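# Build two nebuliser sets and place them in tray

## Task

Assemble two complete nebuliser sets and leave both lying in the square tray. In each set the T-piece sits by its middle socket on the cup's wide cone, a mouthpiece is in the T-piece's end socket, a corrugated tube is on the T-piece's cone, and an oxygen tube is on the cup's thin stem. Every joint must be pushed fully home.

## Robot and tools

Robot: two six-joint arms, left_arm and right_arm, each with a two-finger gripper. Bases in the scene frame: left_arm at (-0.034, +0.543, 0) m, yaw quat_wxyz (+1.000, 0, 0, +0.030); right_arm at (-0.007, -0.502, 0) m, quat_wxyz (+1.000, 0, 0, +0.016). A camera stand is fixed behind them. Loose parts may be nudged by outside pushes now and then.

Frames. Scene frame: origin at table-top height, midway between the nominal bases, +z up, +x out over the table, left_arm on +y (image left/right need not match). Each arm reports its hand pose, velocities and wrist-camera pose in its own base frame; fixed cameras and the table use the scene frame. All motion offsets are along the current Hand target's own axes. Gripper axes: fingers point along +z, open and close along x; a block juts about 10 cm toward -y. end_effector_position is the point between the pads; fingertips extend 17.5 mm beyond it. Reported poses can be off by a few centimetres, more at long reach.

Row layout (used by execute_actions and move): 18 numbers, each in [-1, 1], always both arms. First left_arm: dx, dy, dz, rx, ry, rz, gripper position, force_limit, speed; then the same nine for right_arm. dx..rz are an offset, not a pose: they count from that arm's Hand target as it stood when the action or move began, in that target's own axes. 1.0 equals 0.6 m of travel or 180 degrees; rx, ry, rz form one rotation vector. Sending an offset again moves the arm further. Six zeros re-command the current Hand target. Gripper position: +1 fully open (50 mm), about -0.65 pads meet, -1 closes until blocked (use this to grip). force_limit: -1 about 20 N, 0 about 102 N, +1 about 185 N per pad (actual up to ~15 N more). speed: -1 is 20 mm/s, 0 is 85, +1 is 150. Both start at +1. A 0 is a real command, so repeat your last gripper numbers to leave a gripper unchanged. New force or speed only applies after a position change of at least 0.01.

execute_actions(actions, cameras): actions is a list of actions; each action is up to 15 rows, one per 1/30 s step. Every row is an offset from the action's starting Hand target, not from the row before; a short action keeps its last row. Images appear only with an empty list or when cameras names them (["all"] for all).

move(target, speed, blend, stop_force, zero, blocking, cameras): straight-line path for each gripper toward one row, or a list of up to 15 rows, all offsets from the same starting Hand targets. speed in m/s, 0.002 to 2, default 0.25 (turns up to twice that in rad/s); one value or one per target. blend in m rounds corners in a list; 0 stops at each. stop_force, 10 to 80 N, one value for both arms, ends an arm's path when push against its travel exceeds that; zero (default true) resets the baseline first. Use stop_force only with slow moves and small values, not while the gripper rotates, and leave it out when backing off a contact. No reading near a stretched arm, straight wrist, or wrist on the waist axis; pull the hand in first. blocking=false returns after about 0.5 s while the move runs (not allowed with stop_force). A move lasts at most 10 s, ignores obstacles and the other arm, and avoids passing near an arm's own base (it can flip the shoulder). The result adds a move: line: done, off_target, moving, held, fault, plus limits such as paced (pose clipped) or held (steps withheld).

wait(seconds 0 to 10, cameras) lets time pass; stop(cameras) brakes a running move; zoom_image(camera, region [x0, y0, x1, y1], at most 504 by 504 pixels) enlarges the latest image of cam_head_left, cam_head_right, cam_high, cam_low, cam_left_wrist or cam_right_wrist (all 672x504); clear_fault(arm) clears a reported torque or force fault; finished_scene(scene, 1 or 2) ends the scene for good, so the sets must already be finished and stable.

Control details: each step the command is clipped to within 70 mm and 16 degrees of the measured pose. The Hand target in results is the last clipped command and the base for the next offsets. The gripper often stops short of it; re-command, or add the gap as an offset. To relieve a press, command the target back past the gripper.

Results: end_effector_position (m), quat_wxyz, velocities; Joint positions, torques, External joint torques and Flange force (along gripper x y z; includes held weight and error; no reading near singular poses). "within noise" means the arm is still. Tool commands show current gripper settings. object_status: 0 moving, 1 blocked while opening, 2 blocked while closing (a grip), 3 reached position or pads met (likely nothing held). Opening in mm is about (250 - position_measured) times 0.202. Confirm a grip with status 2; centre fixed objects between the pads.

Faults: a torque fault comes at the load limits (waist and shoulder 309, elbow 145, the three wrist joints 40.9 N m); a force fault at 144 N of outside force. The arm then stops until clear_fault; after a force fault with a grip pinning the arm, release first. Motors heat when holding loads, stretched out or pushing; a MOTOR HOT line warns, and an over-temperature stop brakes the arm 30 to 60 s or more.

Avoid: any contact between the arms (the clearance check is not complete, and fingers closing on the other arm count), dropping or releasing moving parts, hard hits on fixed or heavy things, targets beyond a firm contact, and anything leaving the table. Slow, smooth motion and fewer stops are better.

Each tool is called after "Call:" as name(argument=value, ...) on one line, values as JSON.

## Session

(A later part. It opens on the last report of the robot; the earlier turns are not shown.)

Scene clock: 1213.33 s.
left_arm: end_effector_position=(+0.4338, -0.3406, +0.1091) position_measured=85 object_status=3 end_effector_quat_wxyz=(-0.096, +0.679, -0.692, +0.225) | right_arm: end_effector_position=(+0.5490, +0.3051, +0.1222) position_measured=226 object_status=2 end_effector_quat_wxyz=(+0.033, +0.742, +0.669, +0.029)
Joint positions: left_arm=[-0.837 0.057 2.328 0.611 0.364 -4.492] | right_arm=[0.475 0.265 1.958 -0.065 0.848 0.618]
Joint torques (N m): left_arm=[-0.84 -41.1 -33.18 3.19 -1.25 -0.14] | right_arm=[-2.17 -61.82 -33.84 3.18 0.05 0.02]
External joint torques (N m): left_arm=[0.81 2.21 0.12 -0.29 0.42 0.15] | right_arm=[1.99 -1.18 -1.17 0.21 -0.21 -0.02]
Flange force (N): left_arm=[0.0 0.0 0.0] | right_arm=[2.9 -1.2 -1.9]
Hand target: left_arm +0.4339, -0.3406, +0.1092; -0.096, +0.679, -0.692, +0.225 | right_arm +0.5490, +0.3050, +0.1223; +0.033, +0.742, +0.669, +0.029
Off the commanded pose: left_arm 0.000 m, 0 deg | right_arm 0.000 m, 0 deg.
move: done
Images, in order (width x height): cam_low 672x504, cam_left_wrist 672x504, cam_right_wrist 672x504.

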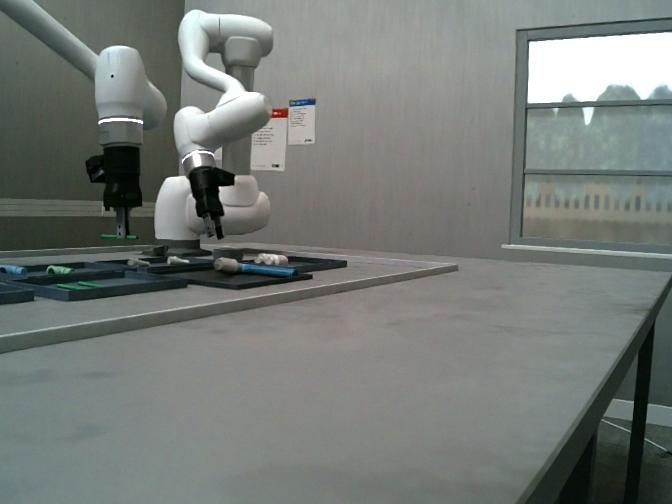

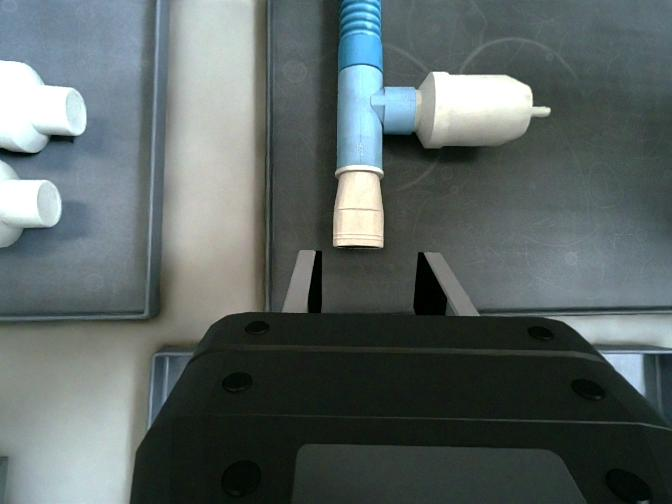

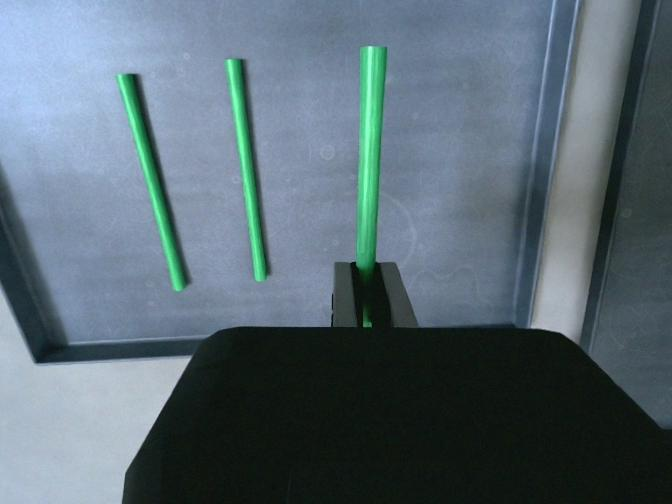

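Call:
move(target=[0.0350,-0.1570,0.0820,0.0018,0.2258,0.4459,1,0,-0.5,0.3590,0.0028,-0.1520,-0.0006,0.0459,-0.5209,-1,-0.3,-0.5], speed=0.3, cameras=["cam_low","cam_left_wrist","cam_right_wrist"])

Call:
zoom_image(camera="cam_low", region=[60, 160, 300, 300])

Scene clock: 1255.03 s.
left_arm: end_effector_position=(+0.5387, -0.3678, +0.1112) position_measured=3 object_status=3 end_effector_quat_wxyz=(-0.009, +0.028, +0.948, -0.317) | right_arm: end_effector_position=(+0.5649, +0.5201, +0.2130) position_measured=226 object_status=2 end_effector_quat_wxyz=(+0.001, +0.015, +0.999, +0.044)
Joint positions: left_arm=[-0.398 0.311 2.056 -0.94 0.78 -1.215] | right_arm=[0.674 0.392 1.589 0.075 1.104 -0.898]
Joint torques (N m): left_arm=[1.4 -63.69 -28.72 0.9 0.23 -0.21] | right_arm=[-2.17 -80.11 -39.25 3.93 0.05 0.02]
External joint torques (N m): left_arm=[-1.46 3.09 0.19 -0.36 0.42 0.21] | right_arm=[2.29 -1.23 -1.3 0.21 -0.18 -0.02]
Flange force (N): left_arm=[-2.6 0.5 5.5] | right_arm=[1.3 3.0 -1.5]
Hand target: left_arm +0.5387, -0.3678, +0.1112; -0.009, +0.028, +0.948, -0.317 | right_arm +0.5649, +0.5201, +0.2130; +0.001, +0.015, +0.999, +0.044
Off the commanded pose: left_arm 0.000 m, 0 deg | right_arm 0.000 m, 0 deg.
move: done; limits=paced
Images, in order (width x height): cam_low 672x504, cam_left_wrist 672x504, cam_right_wrist 672x504.

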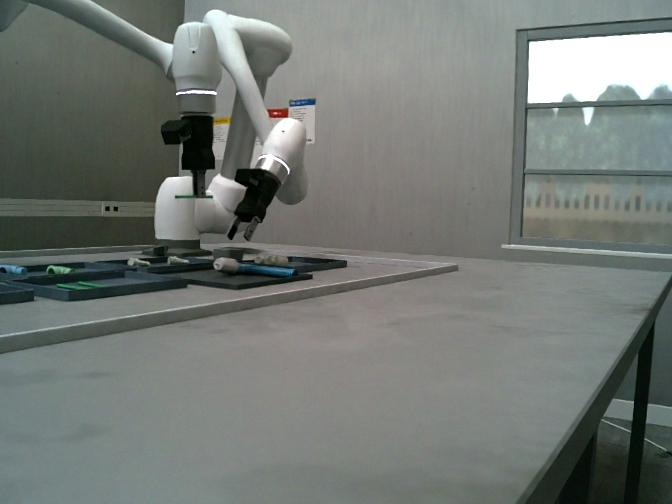

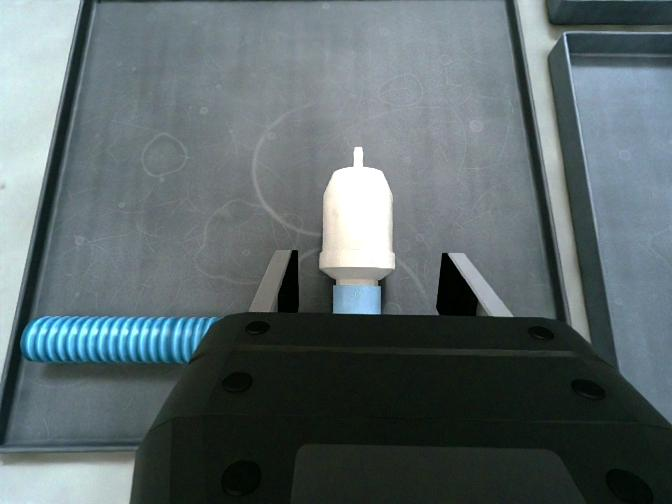

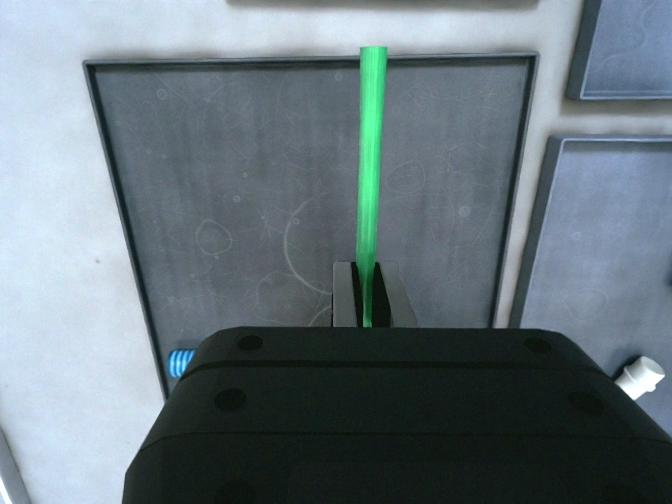

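Scaled by 2.100 from the camera's 672x504 image, which has a finer 960x720 frame.

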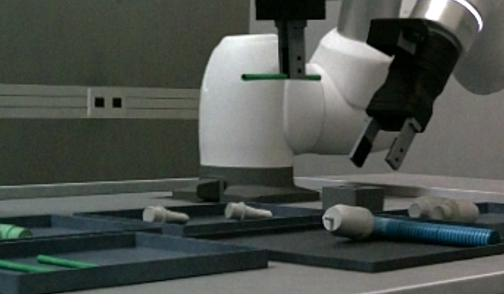

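Call:
move(target=[[0.0015,0.0015,0.1705,0,0,0,1,0,-0.5,0,0,0,0,0,0,-1,-0.3,-0.5],[0.0015,0.0015,0.1705,0,0,0,-1,0,-0.5,0,0,0,0,0,0,-1,-0.3,-0.5],[0.0015,-0.0387,0.1173,0,0,0,-1,0,-0.5,0,0,0,0,0,0,-1,-0.3,-0.5],[-0.0197,-0.1347,-0.1210,-0.0556,0,0,-1,0,-0.5,0,0.0021,-0.0239,0,0,0,-1,-0.3,-0.5]], speed=[0.12,0.05,0.08,0.25], cameras=["cam_low","cam_left_wrist","cam_right_wrist"])

Call:
zoom_image(camera="cam_low", region=[130, 150, 270, 230])

Scene clock: 1280.90 s.
left_arm: end_effector_position=(+0.5492, -0.3892, +0.2179) position_measured=68 object_status=2 end_effector_quat_wxyz=(-0.007, +0.029, +0.972, -0.234) | right_arm: end_effector_position=(+0.5649, +0.5200, +0.2274) position_measured=226 object_status=2 end_effector_quat_wxyz=(+0.001, +0.015, +0.999, +0.044)
Joint positions: left_arm=[-0.489 0.211 1.889 -0.55 0.91 -1.687] | right_arm=[0.674 0.383 1.575 0.074 1.128 -0.896]
Joint torques (N m): left_arm=[2.02 -61.53 -37.68 2.34 -0.61 -0.14] | right_arm=[-2.02 -79.74 -39.58 3.93 0.01 0.05]
External joint torques (N m): left_arm=[-2.03 2.99 0.77 -0.28 0.43 0.14] | right_arm=[1.62 -1.33 -1.47 0.24 -0.14 -0.05]
Flange force (N): left_arm=[-1.7 -1.8 4.3] | right_arm=[0.6 2.5 -1.9]
Hand target: left_arm +0.5492, -0.3893, +0.2178; -0.007, +0.029, +0.972, -0.234 | right_arm +0.5649, +0.5200, +0.2274; +0.001, +0.015, +0.999, +0.044
Off the commanded pose: left_arm 0.000 m, 0 deg | right_arm 0.000 m, 0 deg.
move: done
Images, in order (width x height): cam_low 672x504, cam_left_wrist 672x504, cam_right_wrist 672x504.

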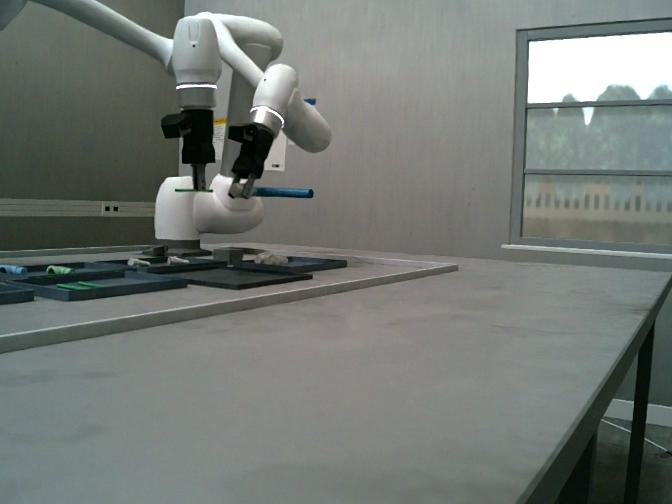

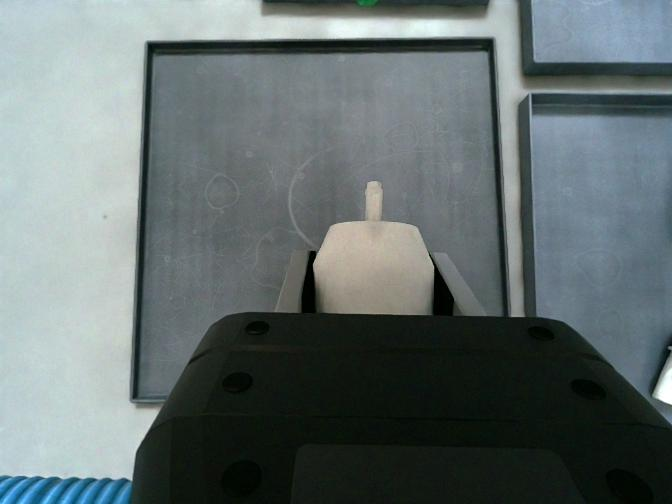

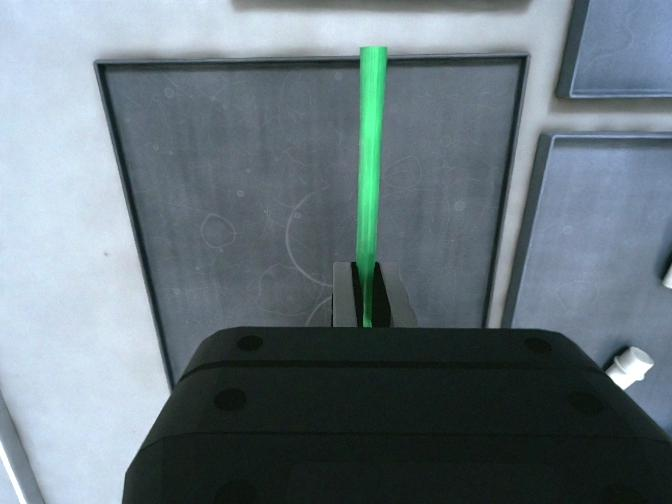

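Scaled by 3.600 from the camera's 672x504 image, which has a finer 960x720 frame.

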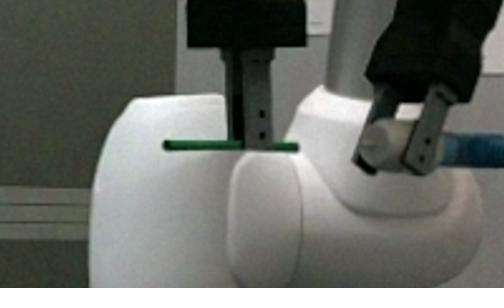

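Call:
zoom_image(camera="cam_low", region=[170, 175, 260, 205])

Scaled by 5.600 from the camera's 672x504 image, which has a finer 960x720 frame.

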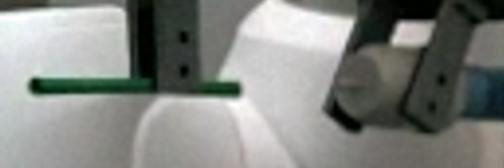

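Call:
zoom_image(camera="cam_low", region=[205, 178, 255, 204])

Scaled by 10.080 from the camera's 672x504 image, which has a finer 960x720 frame.

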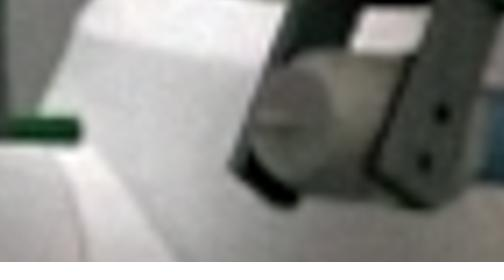

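Call:
move(target=[0,0,0,0,0,0,-1,0,-0.5,-0.0052,0.0803,0.0020,0,0,0,-1,-0.3,-0.5], stop_force=12, speed=0.06, cameras=["cam_low","cam_left_wrist"])

Call:
zoom_image(camera="cam_low", region=[190, 178, 250, 208])

Call:
zoom_image(camera="cam_left_wrist", region=[300, 20, 440, 270])

Scene clock: 1312.07 s.
left_arm: end_effector_position=(+0.5492, -0.3893, +0.2178) position_measured=68 object_status=2 end_effector_quat_wxyz=(-0.007, +0.029, +0.972, -0.234) | right_arm: end_effector_position=(+0.5695, +0.5680, +0.2304) position_measured=226 object_status=2 end_effector_quat_wxyz=(+0.001, +0.015, +0.999, +0.044)
Joint positions: left_arm=[-0.489 0.211 1.889 -0.55 0.91 -1.687] | right_arm=[0.718 0.435 1.492 0.07 1.155 -0.849]
Joint torques (N m): left_arm=[1.53 -61.83 -37.54 2.34 -0.64 -0.14] | right_arm=[-2.06 -85.6 -40.21 3.99 0.04 0]
External joint torques (N m): left_arm=[-1.44 2.8 0.51 -0.28 0.45 0.14] | right_arm=[1.74 -0.7 -1.28 0.23 -0.18 0]
Flange force (N): left_arm=[-2.3 -1.3 3.6] | right_arm=[0.3 2.9 -1.2]
Hand target: left_arm +0.5492, -0.3893, +0.2178; -0.007, +0.029, +0.972, -0.234 | right_arm +0.5695, +0.5680, +0.2304; +0.001, +0.015, +0.999, +0.044
Off the commanded pose: left_arm 0.000 m, 0 deg | right_arm 0.000 m, 0 deg.
move: done
Images, in order (width x height): cam_low 672x504, cam_left_wrist 672x504.

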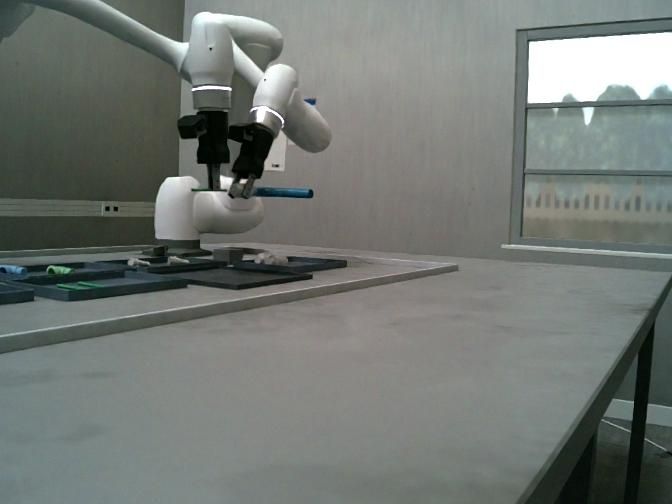

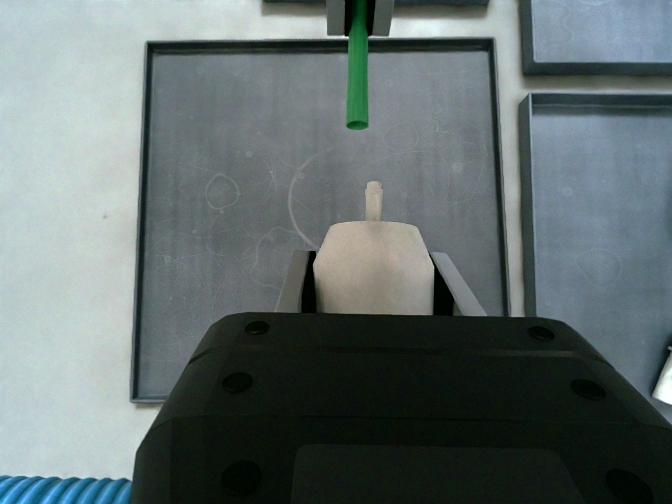

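Scaled by 8.400 from the camera's 672x504 image, which has a finer 960x720 frame.

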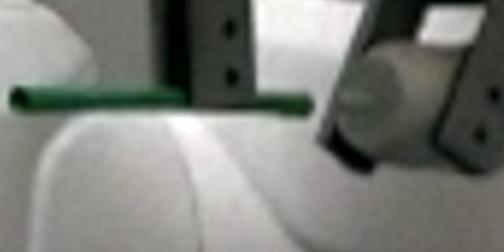

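Scaled by 2.016 from the camera's 672x504 image, which has a finer 960x720 frame.

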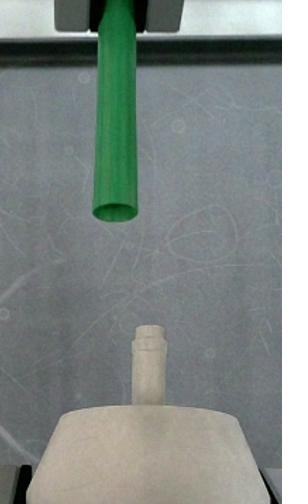

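Call:
move(target=[0,0,0,0,0,0,-1,0,-0.5,0.0107,0.0217,-0.0018,0,0,0,-1,-0.3,-0.5], stop_force=12, speed=0.05, cameras=["cam_low","cam_left_wrist"])

Call:
zoom_image(camera="cam_low", region=[200, 178, 250, 203])

Call:
zoom_image(camera="cam_left_wrist", region=[300, 60, 440, 240])

Scene clock: 1333.33 s.
left_arm: end_effector_position=(+0.5492, -0.3893, +0.2178) position_measured=68 object_status=2 end_effector_quat_wxyz=(-0.007, +0.029, +0.972, -0.234) | right_arm: end_effector_position=(+0.5635, +0.5811, +0.2326) position_measured=226 object_status=2 end_effector_quat_wxyz=(+0.001, +0.015, +0.999, +0.044)
Joint positions: left_arm=[-0.489 0.211 1.889 -0.55 0.91 -1.687] | right_arm=[0.735 0.441 1.479 0.069 1.162 -0.83]
Joint torques (N m): left_arm=[1.72 -61.45 -37.45 2.34 -0.6 -0.17] | right_arm=[-2.03 -86.12 -40.21 4.01 0.02 0.02]
External joint torques (N m): left_arm=[-1.47 2.54 0.55 -0.27 0.42 0.17] | right_arm=[2.15 -1.22 -1.33 0.23 -0.16 -0.02]
Flange force (N): left_arm=[-1.8 -1.2 3.4] | right_arm=[1.1 2.9 -1.6]
Hand target: left_arm +0.5492, -0.3893, +0.2178; -0.007, +0.029, +0.972, -0.234 | right_arm +0.5635, +0.5811, +0.2326; +0.001, +0.015, +0.999, +0.044
Off the commanded pose: left_arm 0.000 m, 0 deg | right_arm 0.000 m, 0 deg.
move: done
Images, in order (width x height): cam_low 672x504, cam_left_wrist 672x504.

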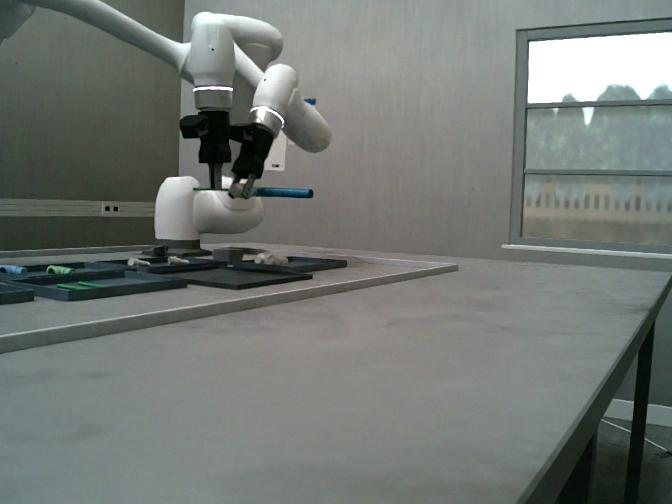

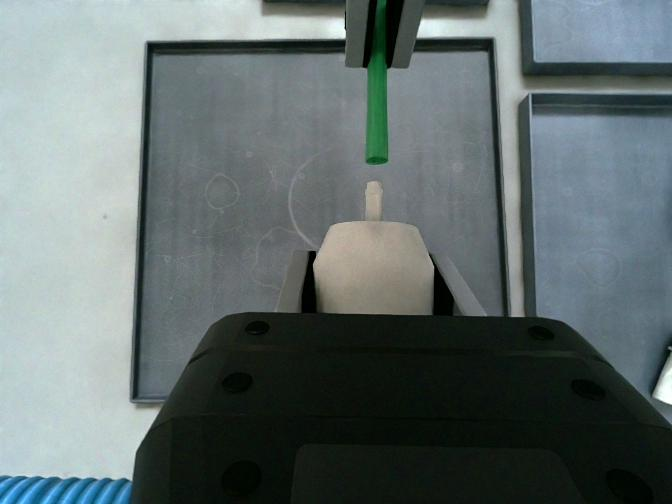

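Scaled by 10.080 from the camera's 672x504 image, which has a finer 960x720 frame.

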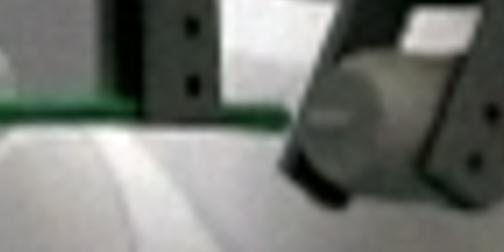

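Scaled by 2.800 from the camera's 672x504 image, which has a finer 960x720 frame.

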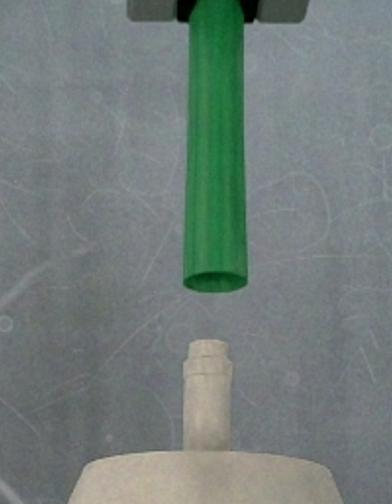

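Call:
move(target=[0,0,0,0,0,0,-1,0,-0.5,-0.0013,0.0133,0.0012,0,0,0,-1,-0.3,-0.5], stop_force=12, speed=0.02, cameras=["cam_low","cam_left_wrist"])

Call:
zoom_image(camera="cam_left_wrist", region=[300, 60, 440, 240])

Call:
zoom_image(camera="cam_low", region=[200, 178, 250, 203])

Scene clock: 1340.93 s.
left_arm: end_effector_position=(+0.5492, -0.3893, +0.2178) position_measured=68 object_status=2 end_effector_quat_wxyz=(-0.007, +0.029, +0.972, -0.234) | right_arm: end_effector_position=(+0.5645, +0.5891, +0.2326) position_measured=226 object_status=2 end_effector_quat_wxyz=(+0.001, +0.015, +0.999, +0.044)
Joint positions: left_arm=[-0.489 0.211 1.889 -0.55 0.91 -1.687] | right_arm=[0.742 0.451 1.464 0.068 1.166 -0.823]
Joint torques (N m): left_arm=[1.79 -61.46 -37.57 2.34 -0.61 -0.16] | right_arm=[-2.23 -86.99 -40.33 4.08 0.05 0.03]
External joint torques (N m): left_arm=[-2.11 2.7 0.66 -0.31 0.44 0.16] | right_arm=[1.92 -0.29 -1.08 0.15 -0.2 -0.03]
Flange force (N): left_arm=[-1.4 -2.0 4.0] | right_arm=[0.4 3.2 -0.7]
Hand target: left_arm +0.5492, -0.3893, +0.2178; -0.007, +0.029, +0.972, -0.234 | right_arm +0.5645, +0.5891, +0.2326; +0.001, +0.015, +0.999, +0.044
Off the commanded pose: left_arm 0.000 m, 0 deg | right_arm 0.000 m, 0 deg.
move: done
Images, in order (width x height): cam_low 672x504, cam_left_wrist 672x504.

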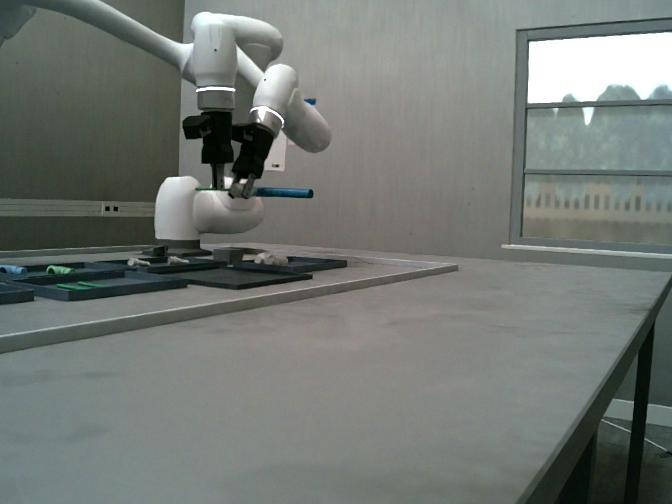

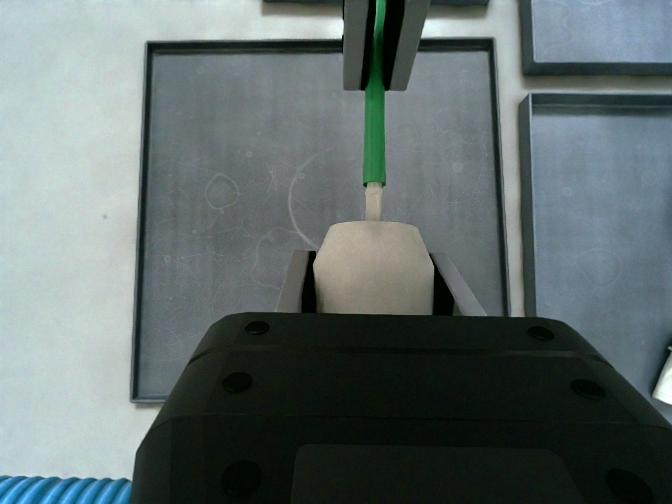

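Scaled by 2.800 from the camera's 672x504 image, which has a finer 960x720 frame.

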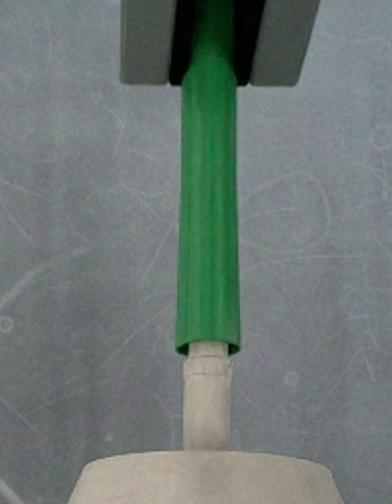

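Scaled by 10.080 from the camera's 672x504 image, which has a finer 960x720 frame.

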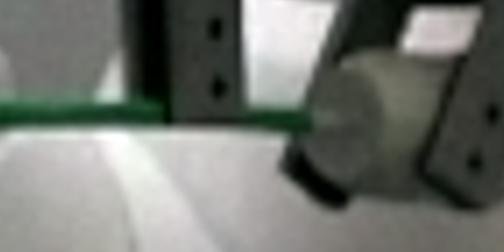

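Call:
move(target=[0,0,0,0,0,0,-1,0,-0.5,-0.0000,0.0233,0.0021,0,0,0,-1,-0.3,-0.5], stop_force=25, zero=false, speed=0.02, cameras=["cam_low","cam_left_wrist"])

Call:
zoom_image(camera="cam_left_wrist", region=[300, 60, 440, 240])

Scene clock: 1346.77 s.
left_arm: end_effector_position=(+0.5492, -0.3893, +0.2178) position_measured=68 object_status=2 end_effector_quat_wxyz=(-0.007, +0.029, +0.972, -0.234) | right_arm: end_effector_position=(+0.5649, +0.6031, +0.2326) position_measured=226 object_status=2 end_effector_quat_wxyz=(+0.001, +0.015, +0.999, +0.044)
Joint positions: left_arm=[-0.489 0.211 1.889 -0.55 0.91 -1.687] | right_arm=[0.754 0.467 1.44 0.067 1.173 -0.81]
Joint torques (N m): left_arm=[-2.71 -62.01 -39.96 0.71 -0.94 -0.14] | right_arm=[1.93 -87.51 -42.29 5.51 -1.52 0]
External joint torques (N m): left_arm=[2.49 3.51 3.09 1.33 0.76 0.14] | right_arm=[-2 -2.68 0.4 -1.24 1.37 0]
Flange force (N): left_arm=[-1.8 5.7 1.6] | right_arm=[0.9 -4.3 -3.7]
Hand target: left_arm +0.5492, -0.3893, +0.2178; -0.007, +0.029, +0.972, -0.234 | right_arm +0.5649, +0.6031, +0.2326; +0.001, +0.015, +0.999, +0.044
Off the commanded pose: left_arm 0.000 m, 0 deg | right_arm 0.000 m, 0 deg.
move: done
Images, in order (width x height): cam_low 672x504, cam_left_wrist 672x504.

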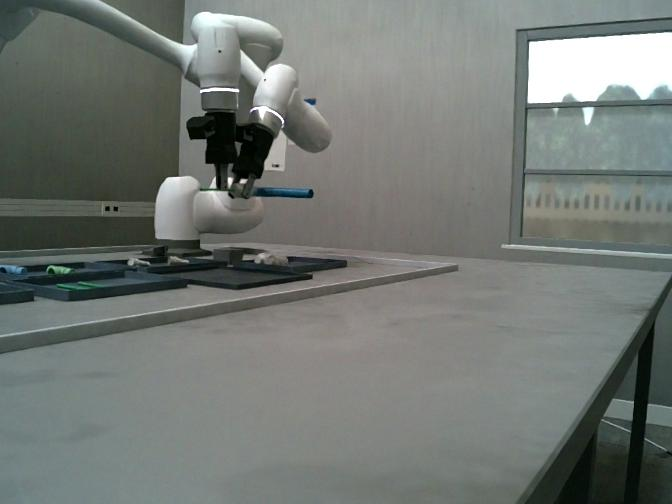

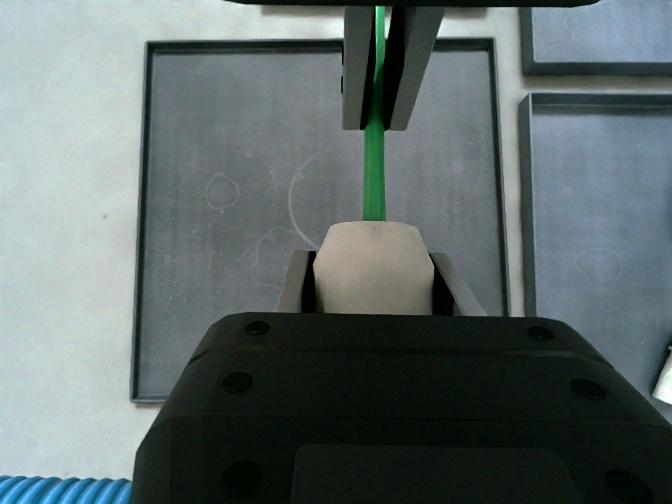

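Scaled by 2.800 from the camera's 672x504 image, which has a finer 960x720 frame.

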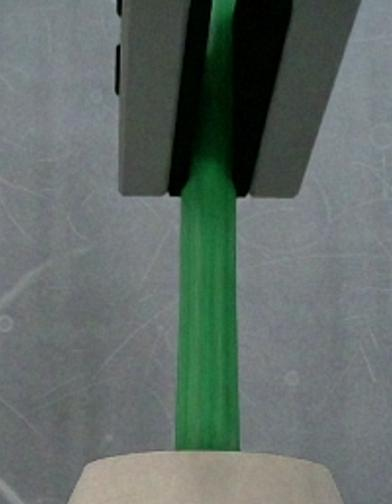

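Call:
move(target=[0,0,0,0,0,0,-1,0,-0.5,-0.0000,0.0133,0.0012,0,0,0,-1,-0.3,-0.5], stop_force=40, zero=false, speed=0.015, cameras=["cam_low","cam_left_wrist"])

Call:
zoom_image(camera="cam_left_wrist", region=[300, 60, 440, 240])

Scene clock: 1351.23 s.
left_arm: end_effector_position=(+0.5492, -0.3893, +0.2178) position_measured=68 object_status=2 end_effector_quat_wxyz=(-0.007, +0.029, +0.972, -0.234) | right_arm: end_effector_position=(+0.5650, +0.6057, +0.2324) position_measured=226 object_status=2 end_effector_quat_wxyz=(+0.001, +0.015, +0.999, +0.044)
Joint positions: left_arm=[-0.489 0.211 1.889 -0.55 0.91 -1.687] | right_arm=[0.757 0.47 1.435 0.067 1.175 -0.807]
Joint torques (N m): left_arm=[-26.59 -61.26 -49.1 -7.25 -1.84 -0.09] | right_arm=[24.13 -85.36 -56.24 13.4 -10.57 0.04]
External joint torques (N m): left_arm=[26.31 2.58 12.02 9.29 1.65 0.09] | right_arm=[-23.76 -4.74 14.47 -9.12 10.43 -0.04]
Flange force (N): left_arm=[-2.6 42.5 -16.5] | right_arm=[1.2 -44.4 -8.0]
Hand target: left_arm +0.5492, -0.3893, +0.2178; -0.007, +0.029, +0.972, -0.234 | right_arm +0.5650, +0.6057, +0.2325; +0.001, +0.015, +0.999, +0.044 (not the last commanded pose)
Off the commanded pose: left_arm 0.000 m, 0 deg | right_arm 0.005 m, 0 deg.
move: contact (right_arm)
Images, in order (width x height): cam_low 672x504, cam_left_wrist 672x504.

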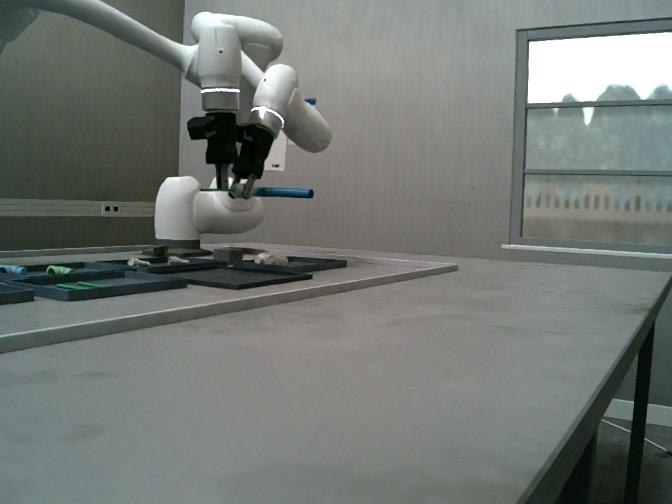

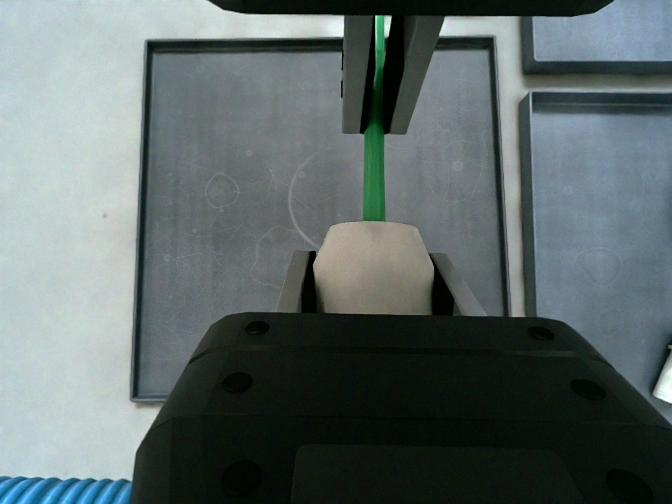

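Scaled by 2.800 from the camera's 672x504 image, which has a finer 960x720 frame.

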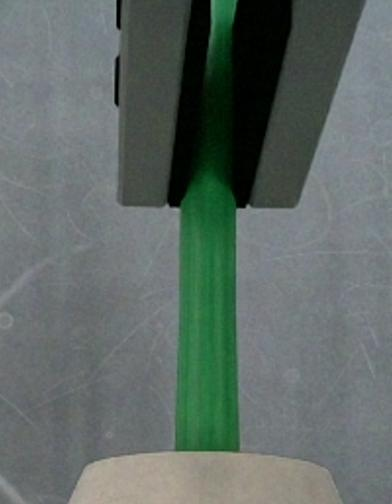

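Call:
move(target=[[0,0,0,0,0,0,-1,0,-0.5,0,-0.0037,-0.0003,0,0,0,-1,-0.3,-0.5],[0,0,0,0,0,0,-1,0,-0.5,0,-0.0037,-0.0003,0,0,0,0,-0.3,-0.5],[0,0,0,0,0,0,-1,0,-0.5,-0.002,-0.0517,-0.172,0,0,0,0,-0.3,-0.5]], speed=[0.02,0.05,0.2], cameras=["cam_left_wrist","cam_low"])

Scene clock: 1418.07 s.
left_arm: end_effector_position=(+0.5492, -0.3893, +0.2178) position_measured=68 object_status=2 end_effector_quat_wxyz=(-0.007, +0.029, +0.972, -0.234) | right_arm: end_effector_position=(+0.5650, +0.5657, +0.3326) position_measured=152 object_status=3 end_effector_quat_wxyz=(+0.001, +0.015, +0.999, +0.044)
Joint positions: left_arm=[-0.489 0.211 1.889 -0.55 0.91 -1.687] | right_arm=[0.72 0.383 1.378 0.066 1.322 -0.835]
Joint torques (N m): left_arm=[1.65 -61.91 -37.62 2.35 -0.58 -0.12] | right_arm=[-2.18 -81.98 -42.04 4.2 0.06 0.06]
External joint torques (N m): left_arm=[-2.06 3.05 0.58 -0.32 0.41 0.13] | right_arm=[2.19 -1.39 -1.31 0.23 -0.2 -0.06]
Flange force (N): left_arm=[-2.0 -2.1 4.4] | right_arm=[1.4 2.6 -1.7]
Hand target: left_arm +0.5492, -0.3893, +0.2178; -0.007, +0.029, +0.972, -0.234 | right_arm +0.5650, +0.5657, +0.3326; +0.001, +0.015, +0.999, +0.044
Off the commanded pose: left_arm 0.000 m, 0 deg | right_arm 0.000 m, 0 deg.
move: done
Images, in order (width x height): cam_low 672x504, cam_left_wrist 672x504.

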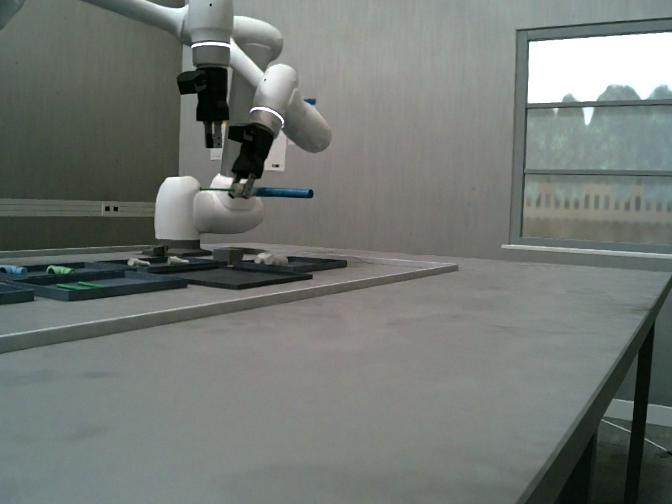

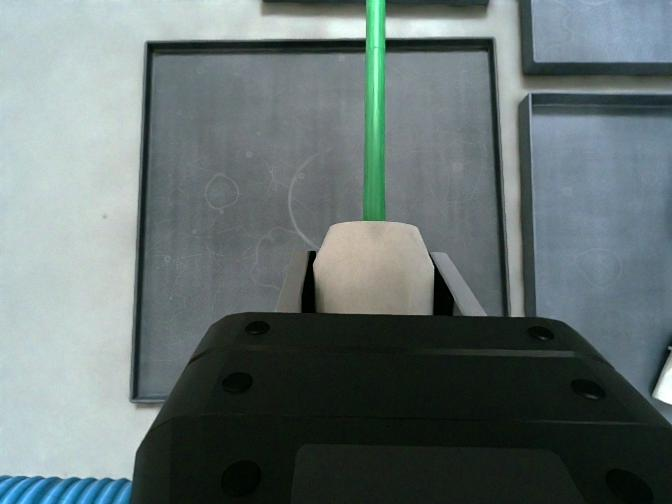

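Call:
move(target=[[0,-0.0243,-0.0475,0,0.2277,0.4456,-1,0,-0.5,0.3268,-0.5012,-0.0402,-0.0815,0.1443,-0.5371,0,-0.3,-0.5],[-0.1458,-0.1490,0.2407,0,0.5313,0.8481,-1,0,-0.5,0.3268,-0.5012,-0.0402,-0.0815,0.1443,-0.5371,0,-0.3,-0.5]], speed=[0.3,0.3], cameras=["cam_head_left","cam_left_wrist","cam_low"])

Scene clock: 1433.17 s.
left_arm: end_effector_position=(+0.6280, -0.5394, +0.1298) position_measured=68 object_status=2 end_effector_quat_wxyz=(-0.318, +0.948, -0.029, +0.010) | right_arm: end_effector_position=(+0.3597, +0.2702, +0.3304) position_measured=152 object_status=3 end_effector_quat_wxyz=(+0.164, +0.736, -0.641, -0.142)
Joint positions: left_arm=[-0.895 0.778 1.222 0.419 1.645 0.66] | right_arm=[0.477 0.048 1.847 0.141 1.661 -2.821]
Joint torques (N m): left_arm=[1.9 -116.02 -39.47 4.96 1.14 -0.11] | right_arm=[-2.07 -44.46 -39.47 4.24 1.34 -0.02]
External joint torques (N m): left_arm=[-2.59 3.45 0.62 -0.21 0.34 0.11] | right_arm=[1.93 -1.15 -1.19 0.25 -0.18 0.02]
Flange force (N): left_arm=[0.7 5.3 -1.0] | right_arm=[-3.5 1.8 -1.2]
Hand target: left_arm +0.6280, -0.5394, +0.1299; -0.318, +0.948, -0.029, +0.010 | right_arm +0.3597, +0.2702, +0.3304; +0.164, +0.736, -0.641, -0.142
Off the commanded pose: left_arm 0.000 m, 0 deg | right_arm 0.000 m, 0 deg.
move: done
Images, in order (width x height): cam_head_left 672x504, cam_low 672x504, cam_left_wrist 672x504.

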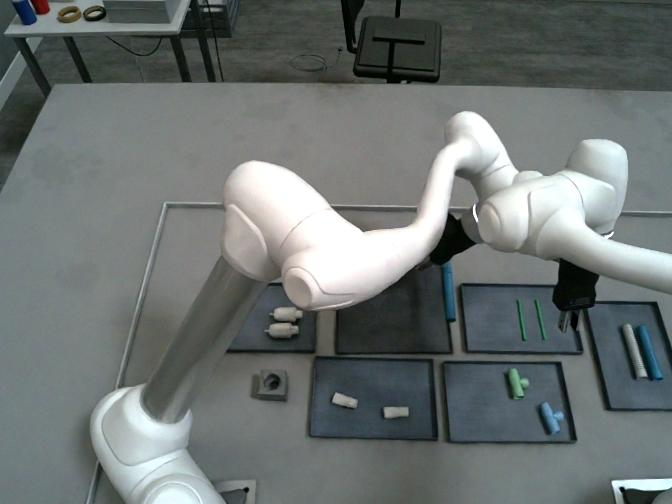

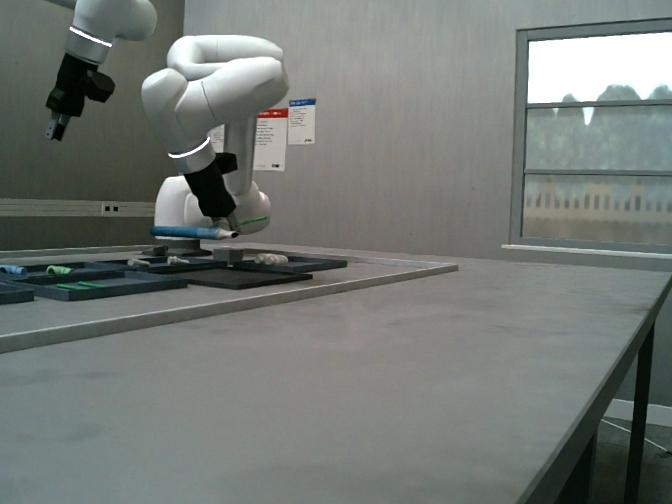

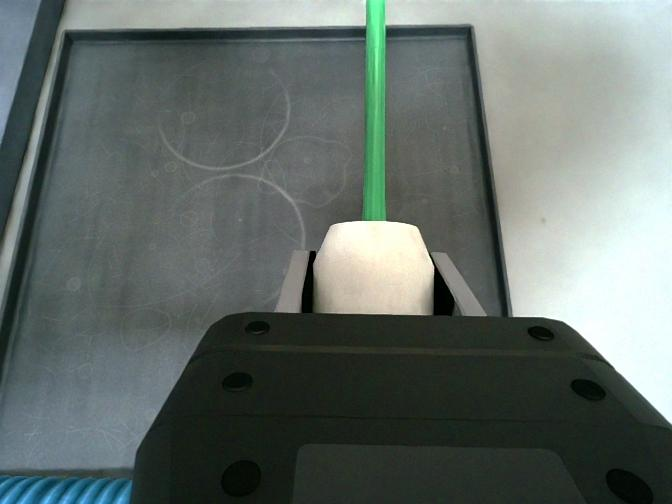

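Call:
move(target=[0,0.0693,0.1250,0,0,0,-1,0,-0.5,0,0,0,0,0,0,0,-0.3,-0.5], speed=0.12)

Call:
move(target=[0,0.0221,0.0293,0,0,0,-1,0,-0.5,0,0,0,0,0,0,0,-0.3,-0.5], stop_force=12, speed=0.02, cameras=["cam_head_right","cam_low","cam_left_wrist"])

Call:
zoom_image(camera="cam_low", region=[130, 200, 300, 310])

Scene clock: 1465.97 s.
left_arm: end_effector_position=(+0.6288, -0.5274, +0.0449) position_measured=68 object_status=2 end_effector_quat_wxyz=(-0.318, +0.948, -0.029, +0.010) | right_arm: end_effector_position=(+0.3597, +0.2702, +0.3304) position_measured=152 object_status=3 end_effector_quat_wxyz=(+0.164, +0.736, -0.641, -0.142)
Joint positions: left_arm=[-0.886 0.833 1.29 0.422 1.53 0.617] | right_arm=[0.477 0.048 1.847 0.141 1.661 -2.821]
Joint torques (N m): left_arm=[1.74 -117.64 -37.04 4.69 1.3 -0.13] | right_arm=[-2.08 -44.45 -39.46 4.23 1.35 0.01]
External joint torques (N m): left_arm=[-1.08 3.2 0.46 -0.23 0.24 0.13] | right_arm=[1.68 -1.03 -1.17 0.24 -0.2 -0.01]
Flange force (N): left_arm=[1.7 4.4 0.0] | right_arm=[-3.1 1.4 -1.2]
Hand target: left_arm +0.6288, -0.5274, +0.0450; -0.318, +0.948, -0.029, +0.010 | right_arm +0.3597, +0.2702, +0.3304; +0.164, +0.736, -0.641, -0.142
Off the commanded pose: left_arm 0.000 m, 0 deg | right_arm 0.000 m, 0 deg.
move: done

Scene clock: 1467.37 s.
left_arm: end_effector_position=(+0.6288, -0.5273, +0.0290) position_measured=68 object_status=2 end_effector_quat_wxyz=(-0.318, +0.948, -0.029, +0.010) | right_arm: end_effector_position=(+0.3597, +0.2702, +0.3304) position_measured=152 object_status=3 end_effector_quat_wxyz=(+0.164, +0.736, -0.641, -0.142)
Joint positions: left_arm=[-0.886 0.847 1.295 0.423 1.512 0.609] | right_arm=[0.477 0.048 1.847 0.141 1.661 -2.821]
Joint torques (N m): left_arm=[1.43 -97.03 -30.2 2.97 -3.72 -0.35] | right_arm=[-1.83 -44.32 -39.44 4.3 1.38 0]
External joint torques (N m): left_arm=[-1.54 -18.37 -6.15 1.46 5.26 0.35] | right_arm=[1.64 -2.02 -1.51 0.22 -0.21 0]
Flange force (N): left_arm=[-3.1 -14.6 -19.9] | right_arm=[-2.7 2.7 -1.7]
Hand target: left_arm +0.6288, -0.5273, +0.0290; -0.318, +0.948, -0.029, +0.010 (not the last commanded pose) | right_arm +0.3597, +0.2702, +0.3304; +0.164, +0.736, -0.641, -0.142
Off the commanded pose: left_arm 0.006 m, 0 deg | right_arm 0.000 m, 0 deg.
move: contact (left_arm)
Images, in order (width x height): cam_head_right 672x504, cam_low 672x504, cam_left_wrist 672x504.

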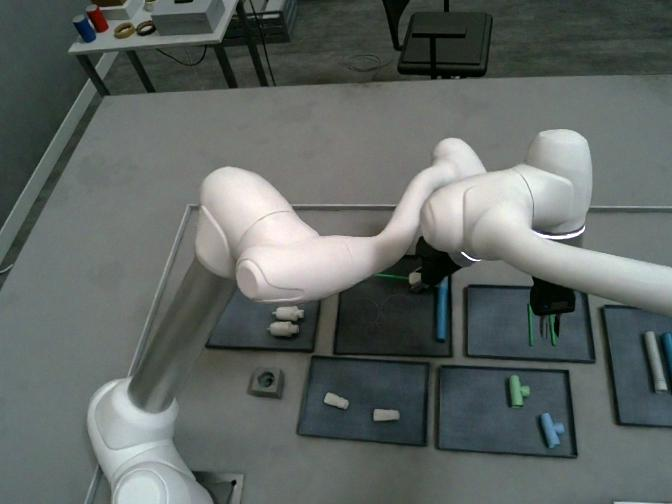

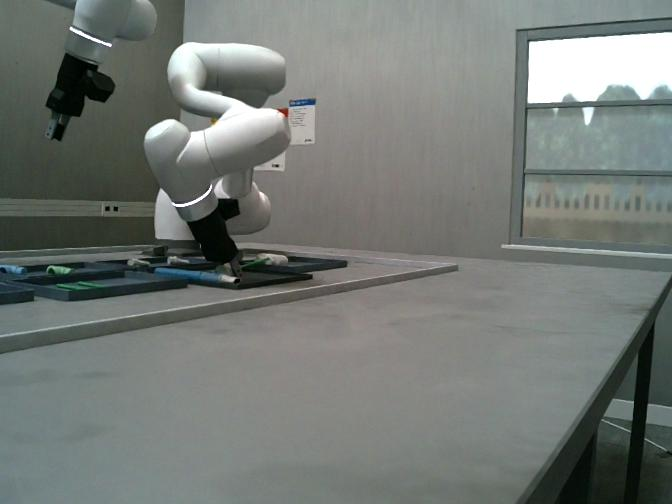

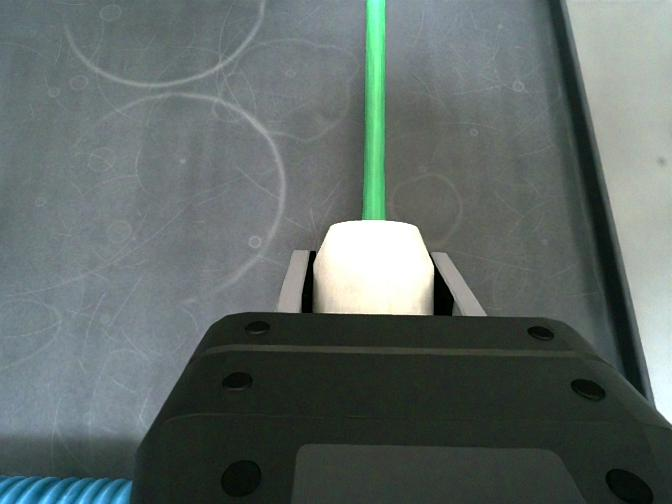

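Scaled by 2.965 from the camera's 672x504 image, which has a finer 960x720 frame.

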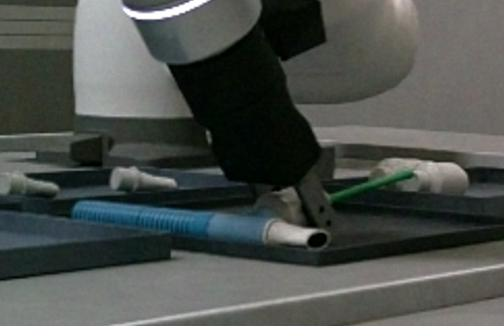

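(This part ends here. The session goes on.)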